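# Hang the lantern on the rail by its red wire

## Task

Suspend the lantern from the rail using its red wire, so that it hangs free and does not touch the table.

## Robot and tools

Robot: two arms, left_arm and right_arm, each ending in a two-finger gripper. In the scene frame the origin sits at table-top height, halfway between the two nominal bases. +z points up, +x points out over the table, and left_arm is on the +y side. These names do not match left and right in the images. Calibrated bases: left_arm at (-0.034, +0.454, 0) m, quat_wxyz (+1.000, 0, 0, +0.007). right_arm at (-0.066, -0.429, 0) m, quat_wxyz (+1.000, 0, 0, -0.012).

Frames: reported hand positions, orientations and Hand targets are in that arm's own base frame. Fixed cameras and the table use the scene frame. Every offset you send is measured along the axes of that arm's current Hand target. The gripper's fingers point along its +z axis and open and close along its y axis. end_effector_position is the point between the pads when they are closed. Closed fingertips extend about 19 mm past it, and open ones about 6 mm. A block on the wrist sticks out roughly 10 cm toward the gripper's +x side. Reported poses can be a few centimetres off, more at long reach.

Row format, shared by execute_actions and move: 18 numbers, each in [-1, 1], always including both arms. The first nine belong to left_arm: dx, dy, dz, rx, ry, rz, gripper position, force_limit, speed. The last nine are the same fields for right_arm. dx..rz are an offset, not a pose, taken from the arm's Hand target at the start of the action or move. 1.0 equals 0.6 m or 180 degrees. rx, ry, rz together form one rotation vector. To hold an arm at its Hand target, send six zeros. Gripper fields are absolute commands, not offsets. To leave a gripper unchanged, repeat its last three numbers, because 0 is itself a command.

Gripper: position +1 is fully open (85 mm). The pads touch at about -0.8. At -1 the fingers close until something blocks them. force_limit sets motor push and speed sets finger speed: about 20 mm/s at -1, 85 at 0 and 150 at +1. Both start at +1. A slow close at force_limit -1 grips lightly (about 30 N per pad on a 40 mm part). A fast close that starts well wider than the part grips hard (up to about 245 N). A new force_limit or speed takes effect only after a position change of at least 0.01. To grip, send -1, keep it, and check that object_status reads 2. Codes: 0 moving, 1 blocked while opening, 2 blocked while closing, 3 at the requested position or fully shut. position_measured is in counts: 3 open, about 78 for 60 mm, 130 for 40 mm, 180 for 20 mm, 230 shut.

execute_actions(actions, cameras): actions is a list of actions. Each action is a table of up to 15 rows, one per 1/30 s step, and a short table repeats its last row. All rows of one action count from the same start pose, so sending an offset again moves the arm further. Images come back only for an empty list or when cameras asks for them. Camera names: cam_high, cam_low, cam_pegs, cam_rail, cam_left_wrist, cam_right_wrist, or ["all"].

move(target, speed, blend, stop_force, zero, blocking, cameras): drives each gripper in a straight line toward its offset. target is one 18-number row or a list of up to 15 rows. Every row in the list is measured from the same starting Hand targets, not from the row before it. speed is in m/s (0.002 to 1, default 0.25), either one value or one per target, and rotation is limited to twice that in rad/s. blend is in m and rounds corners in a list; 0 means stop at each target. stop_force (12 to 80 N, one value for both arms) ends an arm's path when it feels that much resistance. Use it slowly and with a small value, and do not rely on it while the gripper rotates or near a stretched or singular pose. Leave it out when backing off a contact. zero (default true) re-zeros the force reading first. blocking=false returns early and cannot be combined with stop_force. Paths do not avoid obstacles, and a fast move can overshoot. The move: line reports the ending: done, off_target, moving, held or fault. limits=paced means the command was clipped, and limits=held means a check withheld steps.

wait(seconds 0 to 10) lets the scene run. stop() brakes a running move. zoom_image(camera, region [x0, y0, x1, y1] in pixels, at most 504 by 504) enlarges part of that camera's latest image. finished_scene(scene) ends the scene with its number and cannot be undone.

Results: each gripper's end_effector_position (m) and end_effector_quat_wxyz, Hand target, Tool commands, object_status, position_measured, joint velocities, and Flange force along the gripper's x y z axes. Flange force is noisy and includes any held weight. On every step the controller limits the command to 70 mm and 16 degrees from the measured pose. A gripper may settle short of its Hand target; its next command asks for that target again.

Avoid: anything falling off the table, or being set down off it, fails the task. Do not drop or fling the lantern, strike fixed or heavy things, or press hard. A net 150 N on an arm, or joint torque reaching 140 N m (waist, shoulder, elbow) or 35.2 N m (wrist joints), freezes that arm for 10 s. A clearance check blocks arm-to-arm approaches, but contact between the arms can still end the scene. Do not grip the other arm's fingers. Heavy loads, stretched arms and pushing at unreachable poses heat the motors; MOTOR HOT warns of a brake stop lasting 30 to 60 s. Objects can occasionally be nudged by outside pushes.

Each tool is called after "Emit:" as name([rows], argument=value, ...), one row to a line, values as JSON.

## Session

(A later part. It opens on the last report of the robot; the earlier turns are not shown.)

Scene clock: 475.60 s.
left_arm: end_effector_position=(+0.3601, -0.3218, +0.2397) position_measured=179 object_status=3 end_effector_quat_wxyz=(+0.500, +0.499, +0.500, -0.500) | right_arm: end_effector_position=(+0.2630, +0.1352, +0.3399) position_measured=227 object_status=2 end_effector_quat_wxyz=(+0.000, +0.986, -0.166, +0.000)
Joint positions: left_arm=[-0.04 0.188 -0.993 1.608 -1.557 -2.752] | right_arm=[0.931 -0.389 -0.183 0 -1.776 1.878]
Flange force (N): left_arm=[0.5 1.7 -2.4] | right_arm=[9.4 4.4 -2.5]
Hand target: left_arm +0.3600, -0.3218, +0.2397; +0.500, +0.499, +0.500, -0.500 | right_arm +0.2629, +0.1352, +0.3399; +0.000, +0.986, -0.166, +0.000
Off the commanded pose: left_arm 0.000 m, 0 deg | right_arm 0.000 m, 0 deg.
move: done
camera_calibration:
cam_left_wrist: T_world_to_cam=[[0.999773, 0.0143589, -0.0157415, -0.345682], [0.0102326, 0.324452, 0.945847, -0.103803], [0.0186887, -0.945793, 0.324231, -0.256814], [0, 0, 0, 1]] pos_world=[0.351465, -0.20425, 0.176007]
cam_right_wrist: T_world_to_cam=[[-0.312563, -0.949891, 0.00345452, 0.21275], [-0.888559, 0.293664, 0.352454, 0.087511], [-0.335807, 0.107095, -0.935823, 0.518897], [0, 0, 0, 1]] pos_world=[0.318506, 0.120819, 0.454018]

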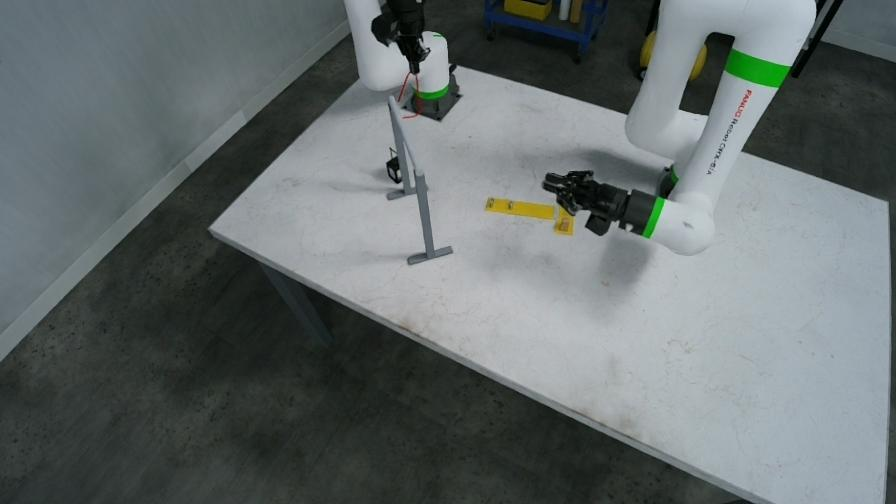

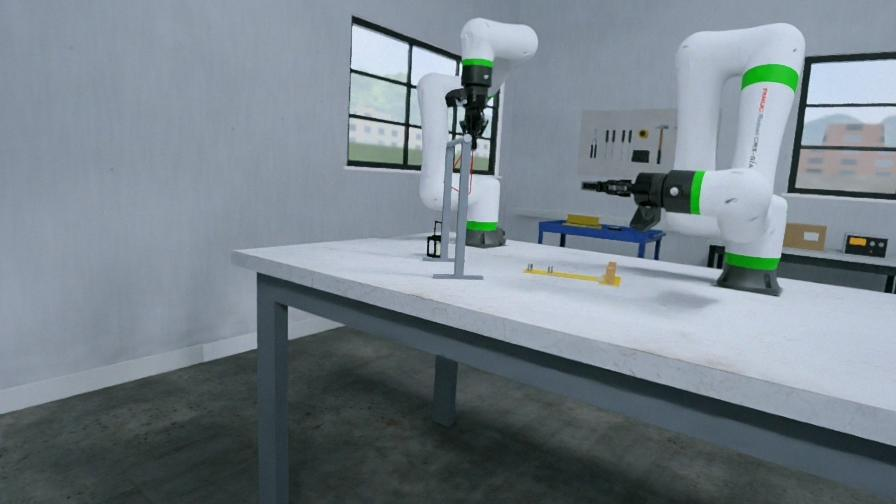

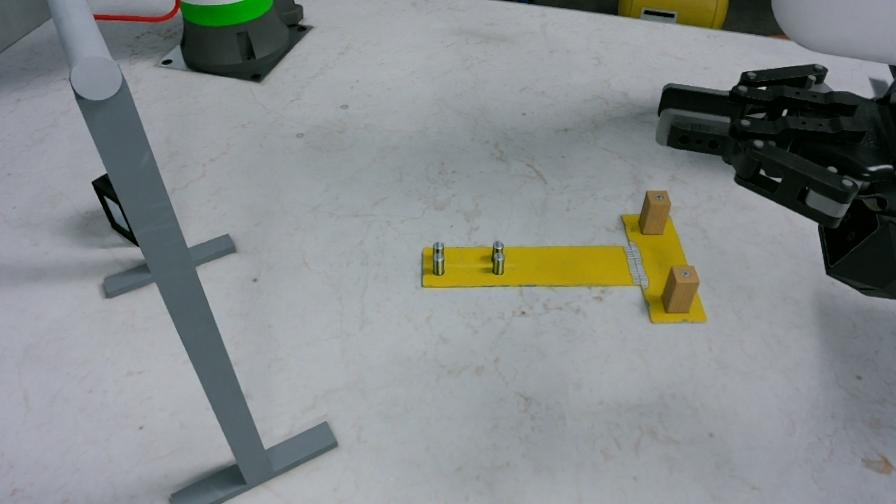

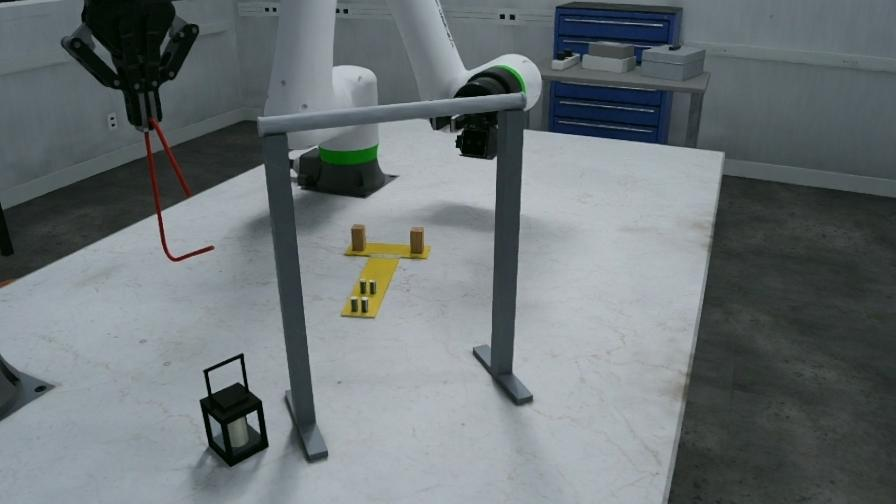

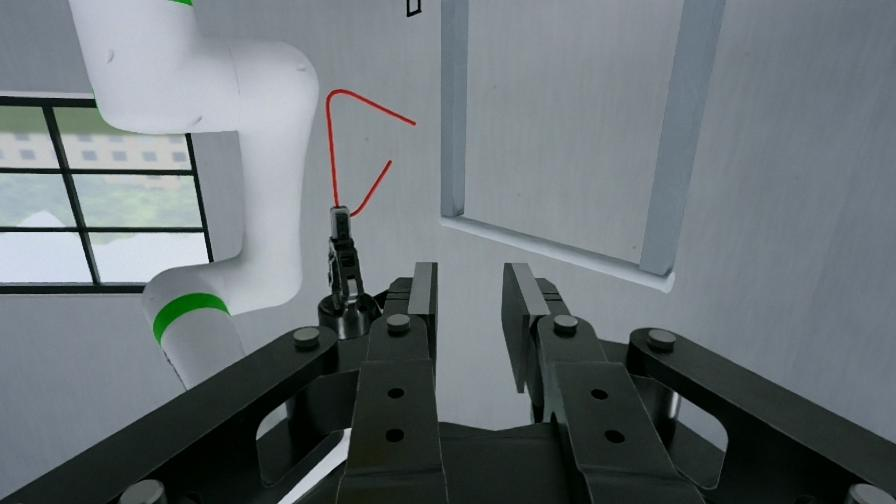

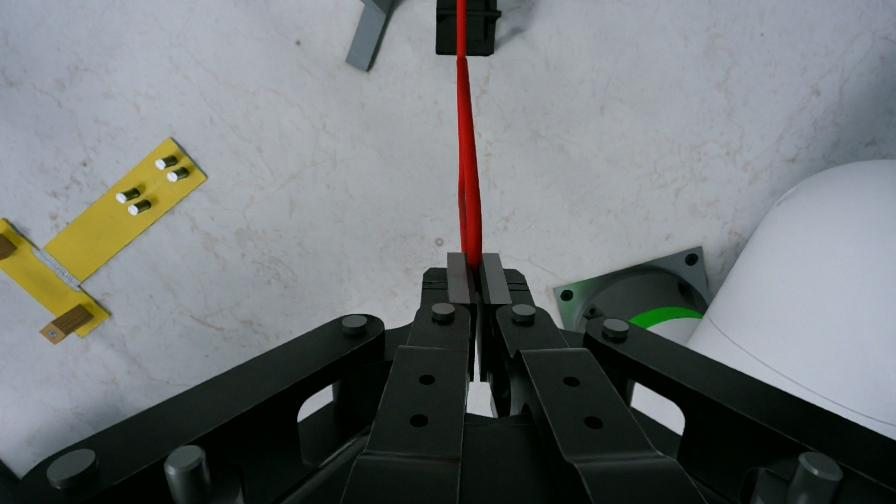

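Emit:
zoom_image(camera="cam_rail", region=[130, 230, 330, 480])

Emit:
zoom_image(camera="cam_low", region=[400, 120, 500, 270])

Emit:
zoom_image(camera="cam_right_wrist", region=[400, 0, 550, 80])

Scaled by 2.016.

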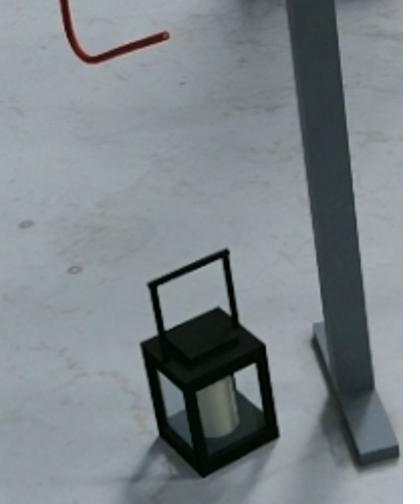

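Scaled by 3.360.

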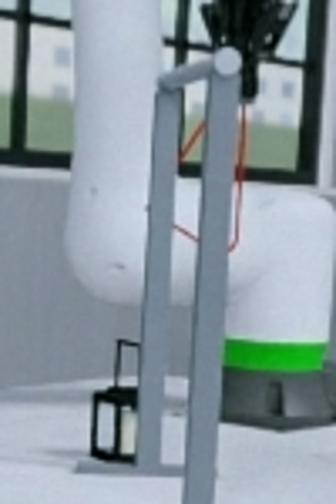

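Scaled by 3.360.

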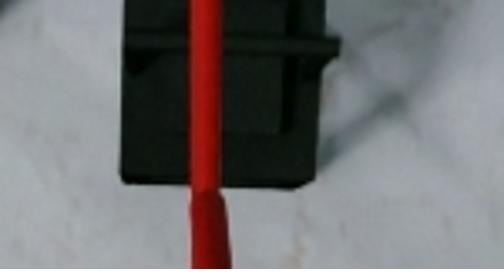

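Emit:
move(target=[0,0,0,0,0,0,-0.4,0.3,-1,-0.0583,0.0133,0.2533,0,0,0,-1,0.5,-1], speed=0.12, cameras=["cam_right_wrist","cam_rail","cam_low"])

Emit:
zoom_image(camera="cam_rail", region=[130, 230, 330, 480])

Emit:
zoom_image(camera="cam_low", region=[400, 150, 500, 270])

Scene clock: 498.53 s.
left_arm: end_effector_position=(+0.3601, -0.3218, +0.2397) position_measured=179 object_status=3 end_effector_quat_wxyz=(+0.500, +0.499, +0.500, -0.500) | right_arm: end_effector_position=(+0.2274, +0.1391, +0.1879) position_measured=227 object_status=2 end_effector_quat_wxyz=(+0.000, +0.986, -0.166, +0.000)
Joint positions: left_arm=[-0.04 0.188 -0.993 1.608 -1.557 -2.752] | right_arm=[1.059 -0.496 -0.602 0 -1.465 1.749]
Flange force (N): left_arm=[0.5 1.0 -2.1] | right_arm=[12.0 2.6 -3.2]
Hand target: left_arm +0.3600, -0.3218, +0.2397; +0.500, +0.499, +0.500, -0.500 | right_arm +0.2273, +0.1391, +0.1879; +0.000, +0.986, -0.166, +0.000
Off the commanded pose: left_arm 0.000 m, 0 deg | right_arm 0.000 m, 0 deg.
move: done
camera_calibration:
cam_right_wrist: T_world_to_cam=[[-0.3126, -0.949877, 0.00370647, 0.20569], [-0.888498, 0.293776, 0.352515, 0.108285], [-0.335935, 0.106903, -0.935799, 0.364345], [0, 0, 0, 1]] pos_world=[0.282906, 0.124619, 0.302019]
Images, in order (width x height): cam_low 896x504, cam_rail 896x504, cam_right_wrist 896x504.

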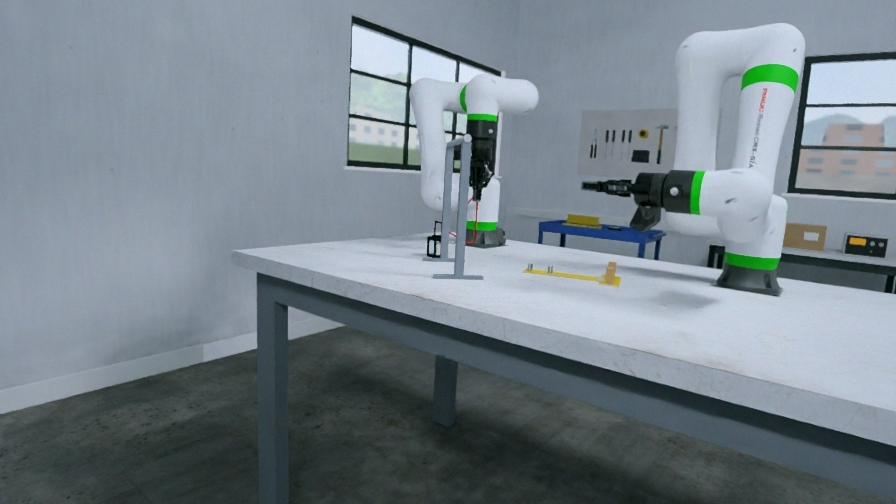

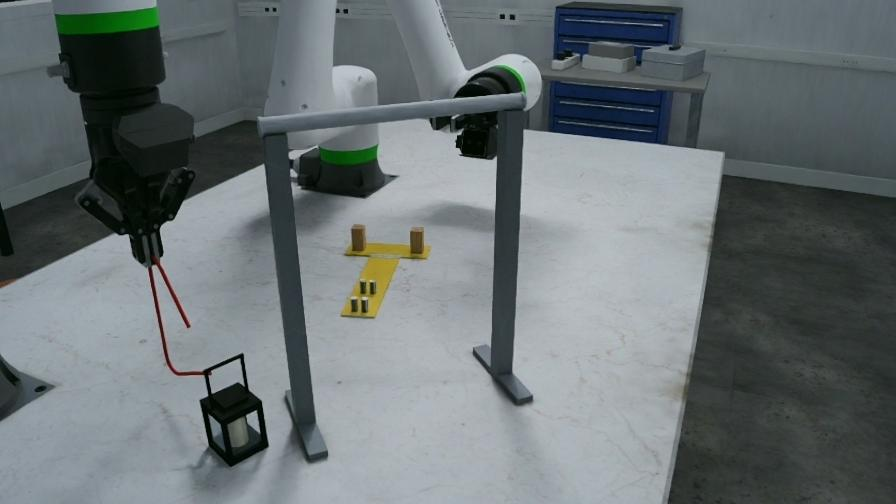

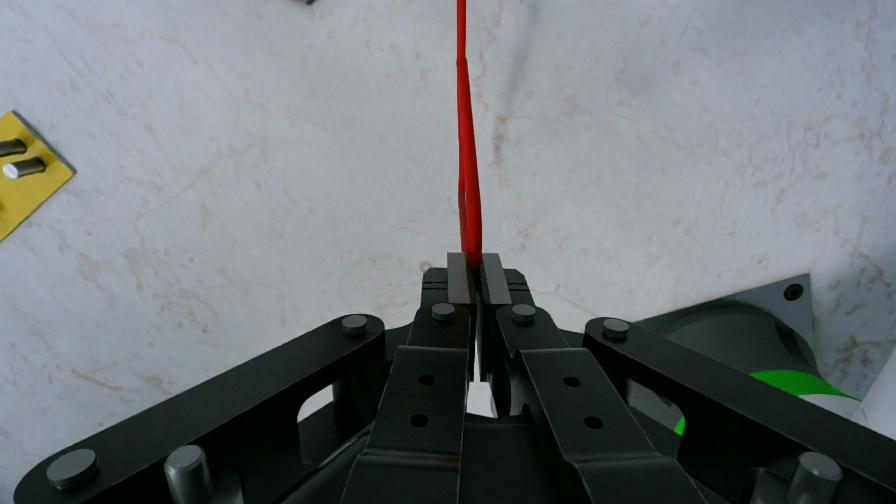

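Scaled by 2.016.

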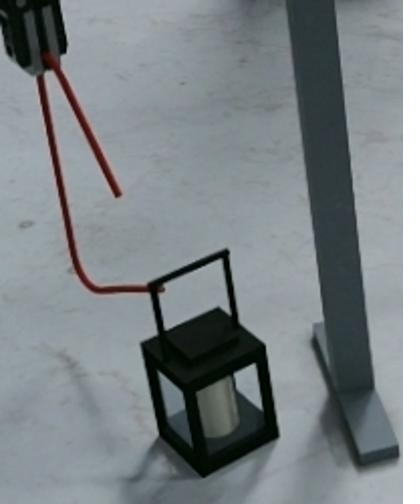

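Scaled by 4.200.

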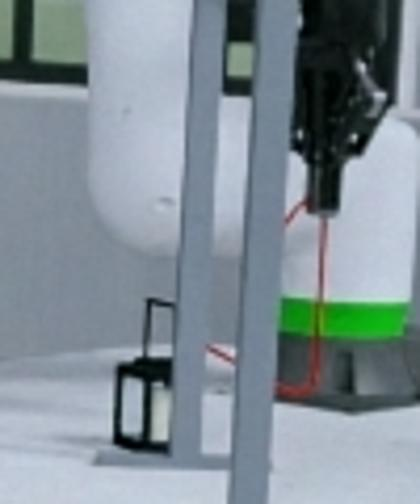

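Emit:
move(target=[0,0,0,0,0,0,-0.4,0.3,-1,0.1167,0,-0.0447,0,0,0,-1,0.5,-1], speed=0.04, stop_force=15, cameras=["cam_right_wrist","cam_rail","cam_low"])

Emit:
zoom_image(camera="cam_rail", region=[130, 230, 330, 480])

Emit:
zoom_image(camera="cam_low", region=[400, 150, 500, 270])

Scene clock: 509.77 s.
left_arm: end_effector_position=(+0.3601, -0.3218, +0.2397) position_measured=179 object_status=3 end_effector_quat_wxyz=(+0.500, +0.499, +0.500, -0.500) | right_arm: end_effector_position=(+0.2935, +0.1162, +0.2148) position_measured=227 object_status=2 end_effector_quat_wxyz=(+0.000, +0.986, -0.166, +0.000)
Joint positions: left_arm=[-0.04 0.188 -0.993 1.608 -1.557 -2.752] | right_arm=[0.802 -0.349 -0.45 0 -1.47 2.007]
Flange force (N): left_arm=[0.8 1.9 -2.1] | right_arm=[9.5 3.9 -3.2]
Hand target: left_arm +0.3600, -0.3218, +0.2397; +0.500, +0.499, +0.500, -0.500 | right_arm +0.2935, +0.1162, +0.2148; +0.000, +0.986, -0.166, +0.000
Off the commanded pose: left_arm 0.000 m, 0 deg | right_arm 0.000 m, 0 deg.
move: done
camera_calibration:
cam_right_wrist: T_world_to_cam=[[-0.31259, -0.949881, 0.00373558, 0.204614], [-0.888468, 0.293767, 0.352598, 0.164282], [-0.336023, 0.106899, -0.935768, 0.414215], [0, 0, 0, 1]] pos_world=[0.349106, 0.101819, 0.328919]
Images, in order (width x height): cam_low 896x504, cam_rail 896x504, cam_right_wrist 896x504.

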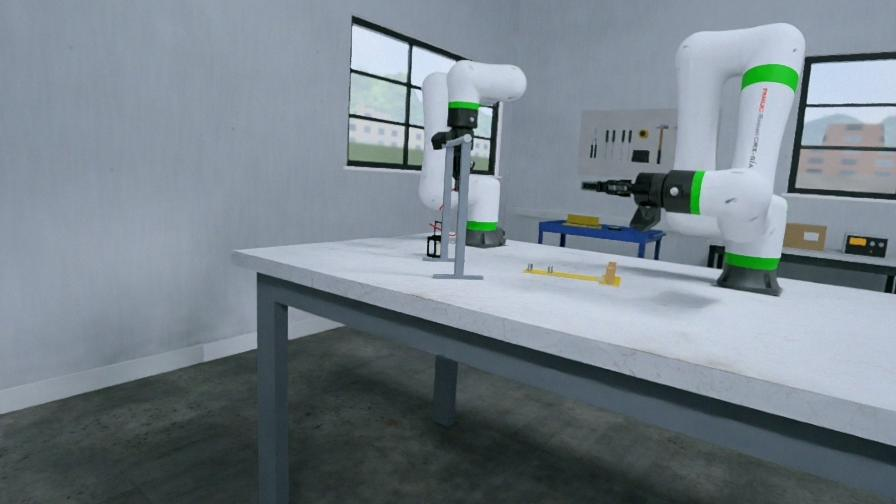

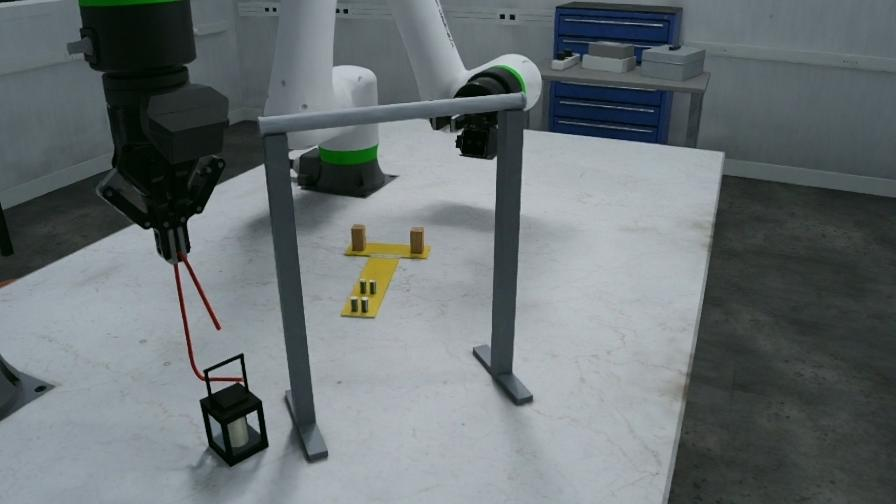

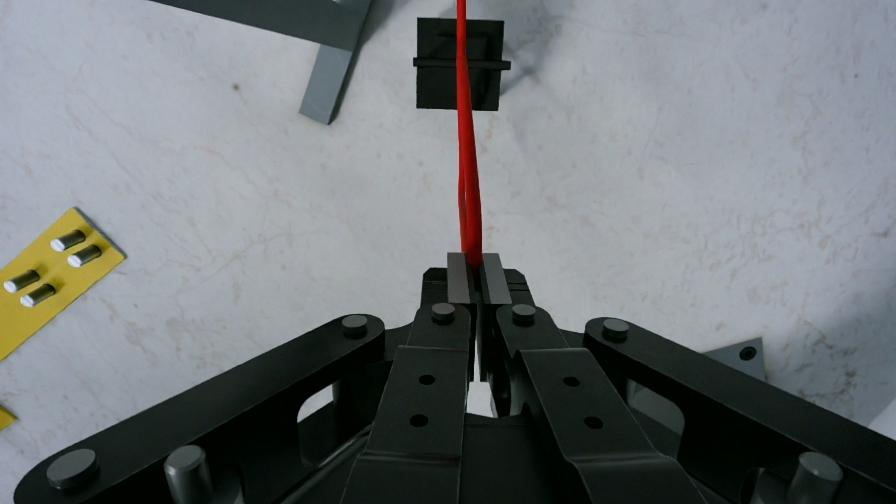

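Scaled by 2.016.

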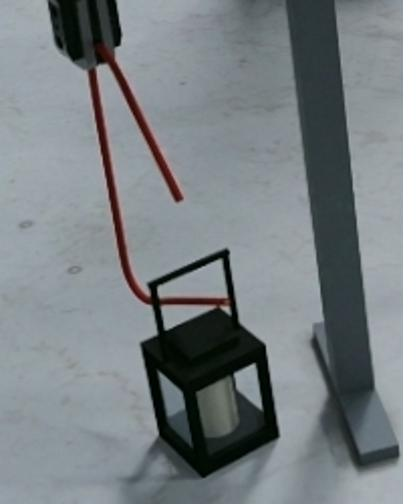

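Scaled by 4.200.

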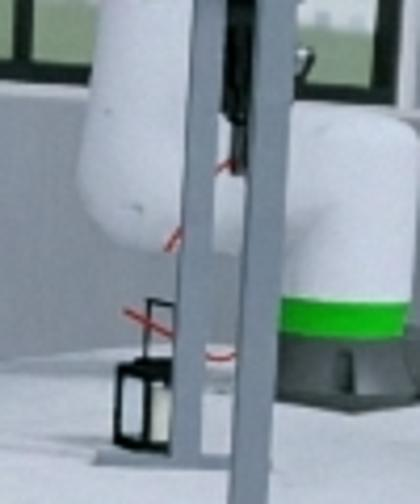

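Emit:
move(target=[0,0,0,0,0,0,-0.4,0.3,-1,0.075,0,-0.03,0,0,0,-1,0.5,-1], speed=0.04, stop_force=15, cameras=["cam_right_wrist","cam_rail","cam_low"])

Emit:
zoom_image(camera="cam_rail", region=[130, 230, 330, 480])

Emit:
zoom_image(camera="cam_low", region=[400, 150, 500, 270])

Scene clock: 516.63 s.
left_arm: end_effector_position=(+0.3601, -0.3218, +0.2397) position_measured=179 object_status=3 end_effector_quat_wxyz=(+0.500, +0.499, +0.500, -0.500) | right_arm: end_effector_position=(+0.3360, +0.1015, +0.2328) position_measured=227 object_status=2 end_effector_quat_wxyz=(+0.000, +0.986, -0.166, +0.000)
Joint positions: left_arm=[-0.04 0.188 -0.993 1.608 -1.557 -2.752] | right_arm=[0.673 -0.253 -0.339 0 -1.485 2.135]
Flange force (N): left_arm=[0.8 1.6 -1.8] | right_arm=[8.1 5.0 -3.5]
Hand target: left_arm +0.3600, -0.3218, +0.2397; +0.500, +0.499, +0.500, -0.500 | right_arm +0.3360, +0.1015, +0.2328; +0.000, +0.986, -0.166, +0.000
Off the commanded pose: left_arm 0.000 m, 0 deg | right_arm 0.000 m, 0 deg.
move: done
camera_calibration:
cam_right_wrist: T_world_to_cam=[[-0.31259, -0.949881, 0.00373558, 0.203774], [-0.888468, 0.293767, 0.352598, 0.200043], [-0.336023, 0.106899, -0.935768, 0.446922], [0, 0, 0, 1]] pos_world=[0.391606, 0.0870193, 0.346919]
Images, in order (width x height): cam_low 896x504, cam_rail 896x504, cam_right_wrist 896x504.

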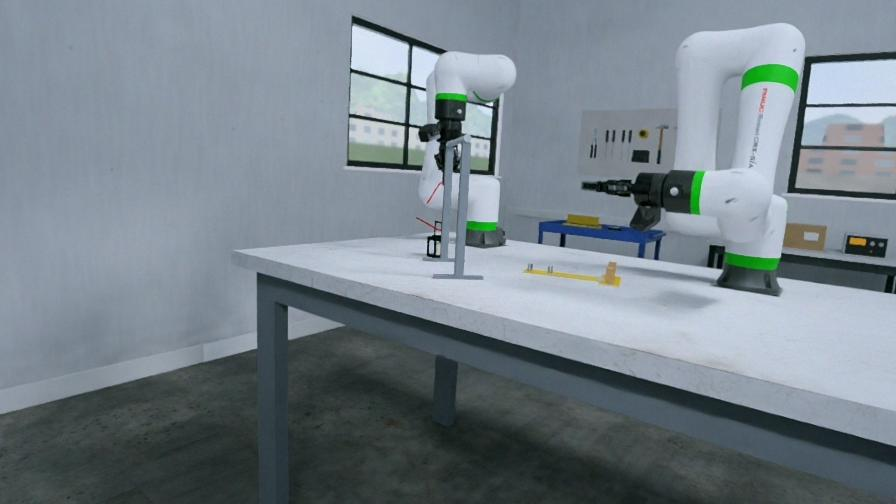

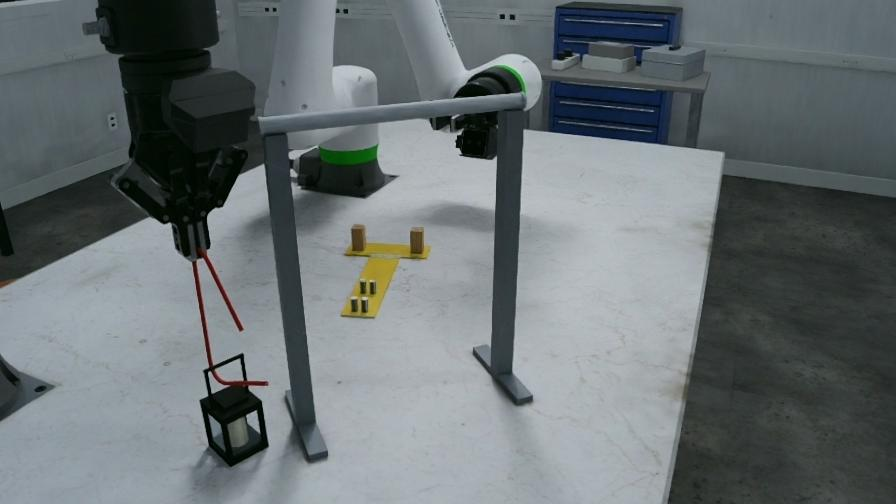

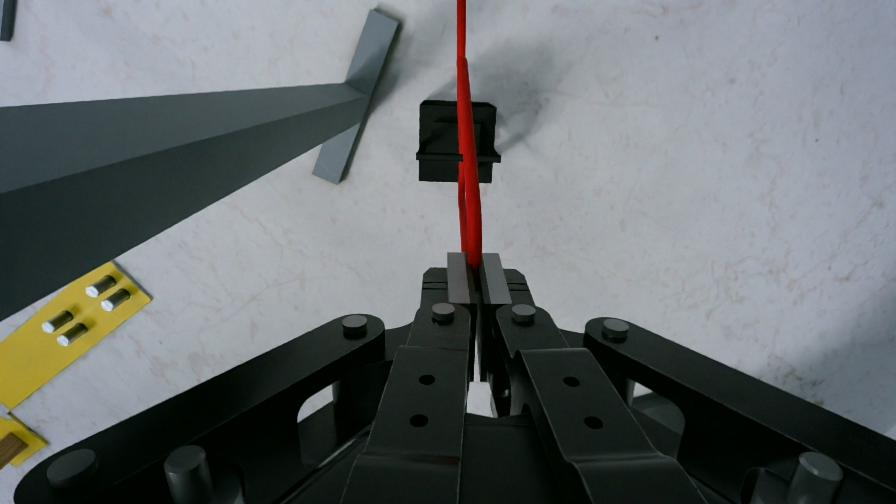

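Scaled by 2.016.

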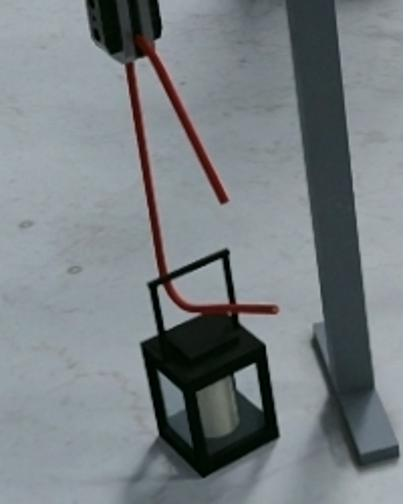

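Scaled by 4.200.

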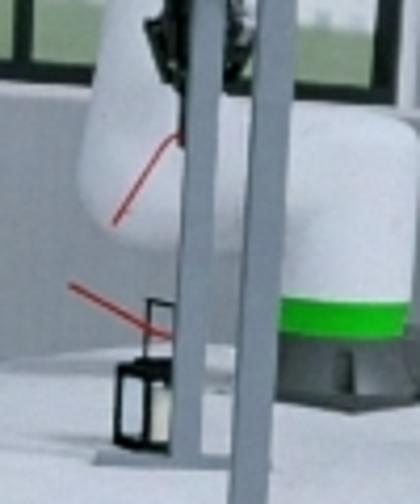

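Emit:
move(target=[0,0,0,0,0,0,-0.4,0.3,-1,0,0,-0.1,0,0,0,-1,0.5,-1], speed=0.04, cameras=["cam_right_wrist","cam_rail","cam_low"])

Emit:
zoom_image(camera="cam_rail", region=[130, 200, 330, 450])

Emit:
zoom_image(camera="cam_low", region=[400, 150, 500, 270])

Scene clock: 522.33 s.
left_arm: end_effector_position=(+0.3601, -0.3218, +0.2397) position_measured=179 object_status=3 end_effector_quat_wxyz=(+0.500, +0.499, +0.500, -0.500) | right_arm: end_effector_position=(+0.3360, +0.1015, +0.2928) position_measured=227 object_status=2 end_effector_quat_wxyz=(+0.000, +0.986, -0.166, +0.000)
Joint positions: left_arm=[-0.04 0.188 -0.993 1.608 -1.557 -2.752] | right_arm=[0.673 -0.255 -0.201 0 -1.625 2.135]
Flange force (N): left_arm=[0.7 1.5 -2.6] | right_arm=[8.5 4.6 -2.0]
Hand target: left_arm +0.3600, -0.3218, +0.2397; +0.500, +0.499, +0.500, -0.500 | right_arm +0.3360, +0.1015, +0.2928; +0.000, +0.986, -0.166, +0.000
Off the commanded pose: left_arm 0.000 m, 0 deg | right_arm 0.000 m, 0 deg.
move: done
camera_calibration:
cam_right_wrist: T_world_to_cam=[[-0.31259, -0.949881, 0.0037357, 0.20355], [-0.888468, 0.293767, 0.352598, 0.178887], [-0.336023, 0.106899, -0.935768, 0.503068], [0, 0, 0, 1]] pos_world=[0.391606, 0.0870193, 0.406919]
Images, in order (width x height): cam_low 896x504, cam_rail 896x504, cam_right_wrist 896x504.

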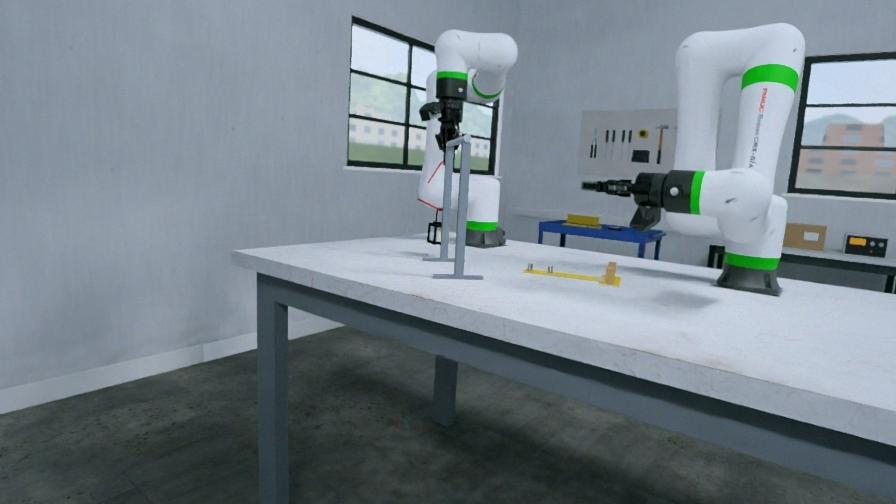

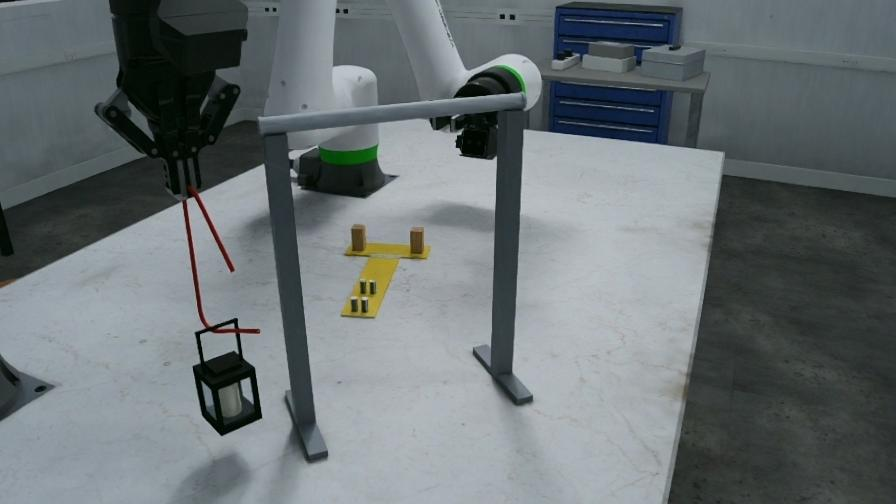

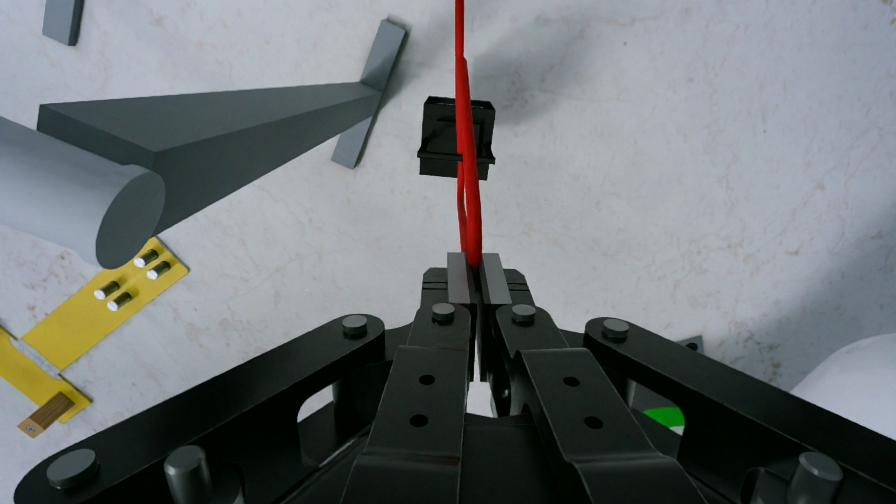

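Scaled by 2.016.

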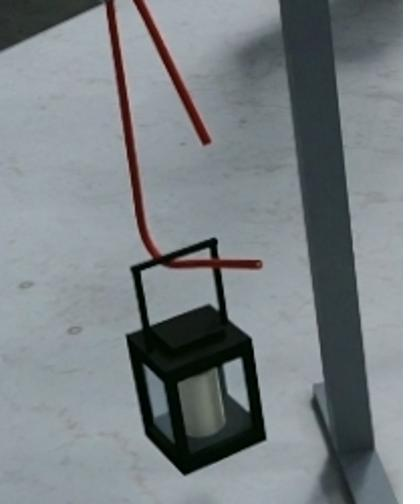

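Scaled by 4.200.

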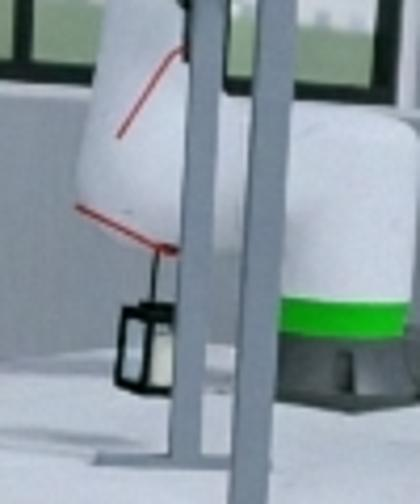

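Emit:
move([
  [0,0,0,0,0,0,-0.4,0.3,-1,-0.1667,-0.0544,-0.1117,0,0,0,-1,0.5,-1],
  [0,0,0,0,0,0,-0.4,0.3,-1,-0.1605,-0.3237,-0.15,0,0,0.066,-1,0.5,-1],
  [0,0,0,0,0,0,-0.4,0.3,-1,-0.0342,-0.3984,-0.1503,0,0,0.131,-1,0.5,-1],
], speed=0.1, blend=[0.04,0.04,0], cameras=["all"])

Emit:
zoom_image(camera="cam_low", region=[400, 100, 540, 260])

Emit:
zoom_image(camera="cam_rail", region=[250, 40, 530, 300])

Scene clock: 567.83 s.
left_arm: end_effector_position=(+0.3601, -0.3218, +0.2397) position_measured=179 object_status=3 end_effector_quat_wxyz=(+0.500, +0.499, +0.500, -0.500) | right_arm: end_effector_position=(+0.3948, +0.3340, +0.3830) position_measured=227 object_status=2 end_effector_quat_wxyz=(+0.000, +0.931, -0.364, +0.000)
Joint positions: left_arm=[-0.04 0.188 -0.993 1.608 -1.557 -2.752] | right_arm=[0.957 0.208 0.464 0.001 -1.827 1.44]
Flange force (N): left_arm=[0.4 1.4 -1.5] | right_arm=[6.2 -2.0 -2.1]
Hand target: left_arm +0.3600, -0.3218, +0.2397; +0.500, +0.499, +0.500, -0.500 | right_arm +0.3947, +0.3341, +0.3830; +0.000, +0.931, -0.364, +0.000
Off the commanded pose: left_arm 0.000 m, 0 deg | right_arm 0.000 m, 0 deg.
move: done
camera_calibration:
cam_left_wrist: T_world_to_cam=[[0.999773, 0.0143589, -0.0157415, -0.345682], [0.0102326, 0.324452, 0.945847, -0.103803], [0.0186887, -0.945793, 0.324231, -0.256814], [0, 0, 0, 1]] pos_world=[0.351465, -0.20425, 0.176007]
cam_right_wrist: T_world_to_cam=[[-0.666504, -0.745493, 0.00354476, 0.514019], [-0.696819, 0.624663, 0.352475, -0.0551702], [-0.264982, 0.232456, -0.935815, 0.512381], [0, 0, 0, 1]] pos_world=[0.439924, 0.298555, 0.497118]

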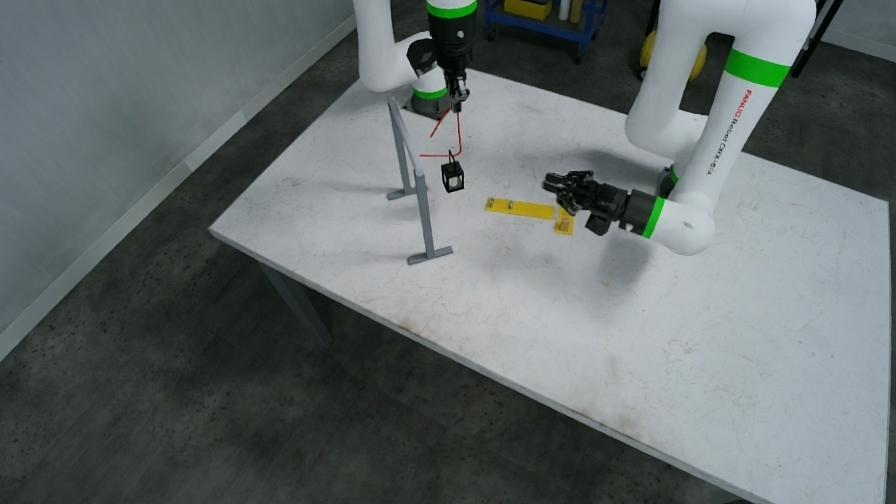

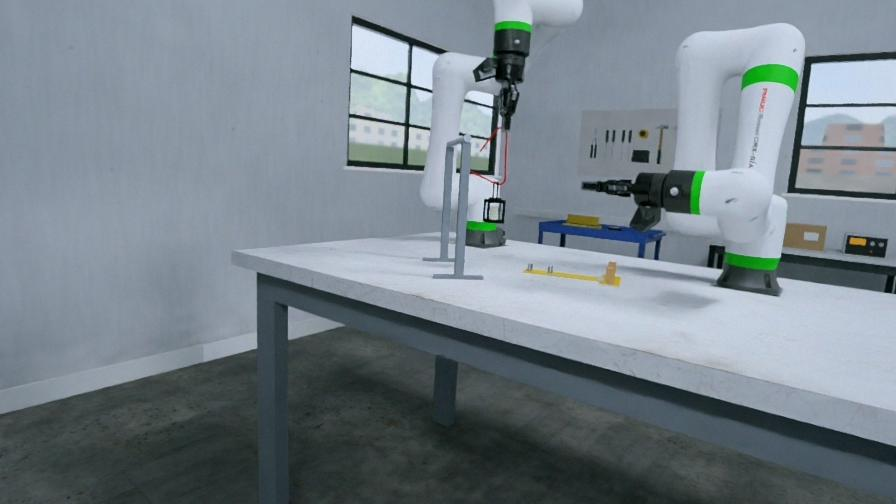

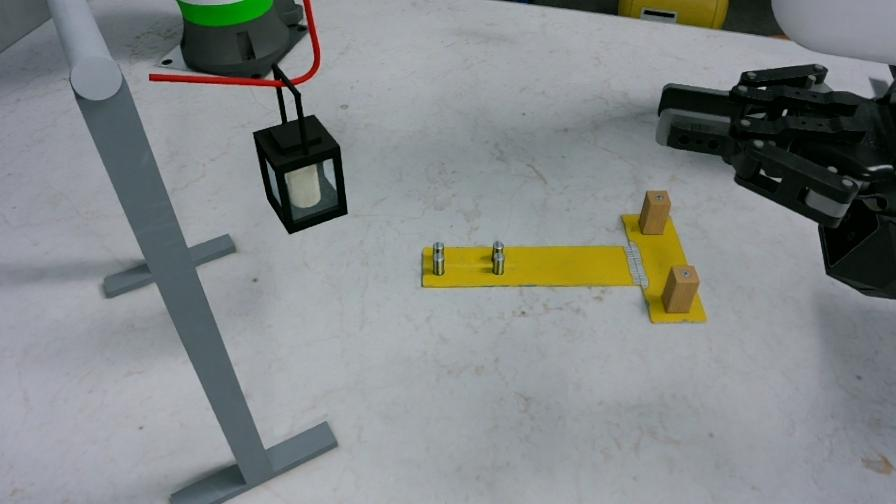

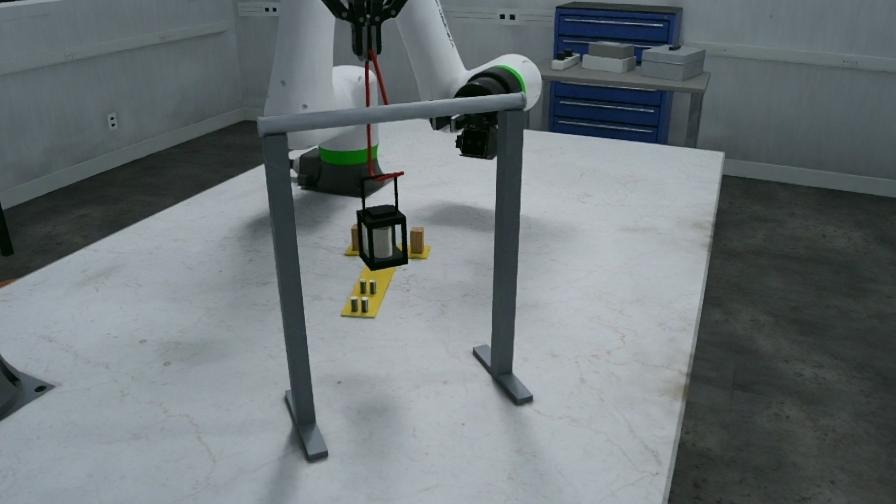

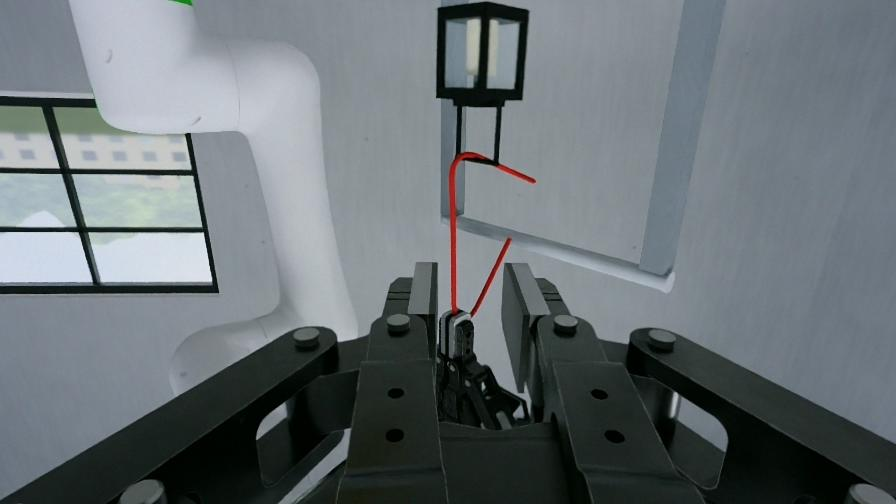

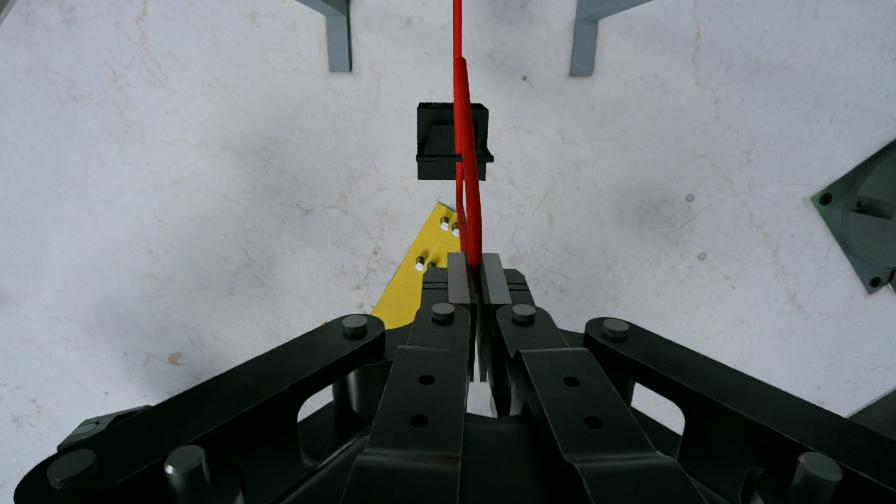

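Scaled by 3.150.

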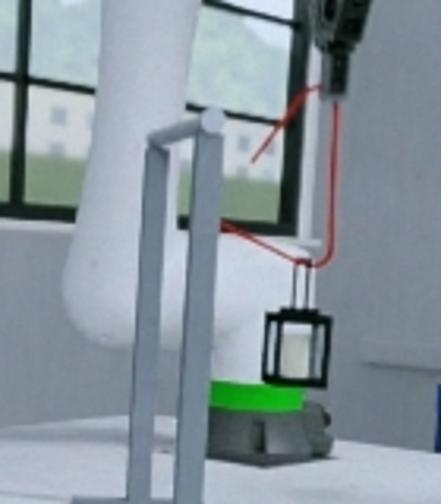

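Scaled by 1.800.

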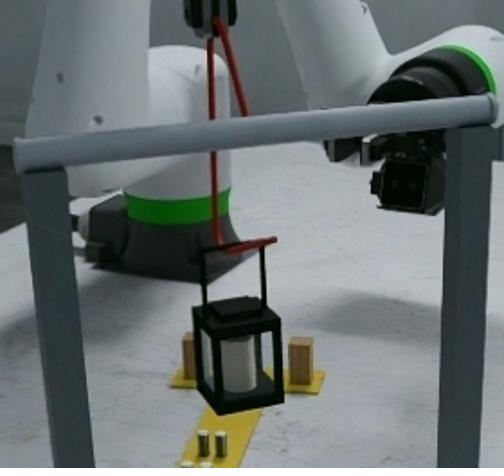

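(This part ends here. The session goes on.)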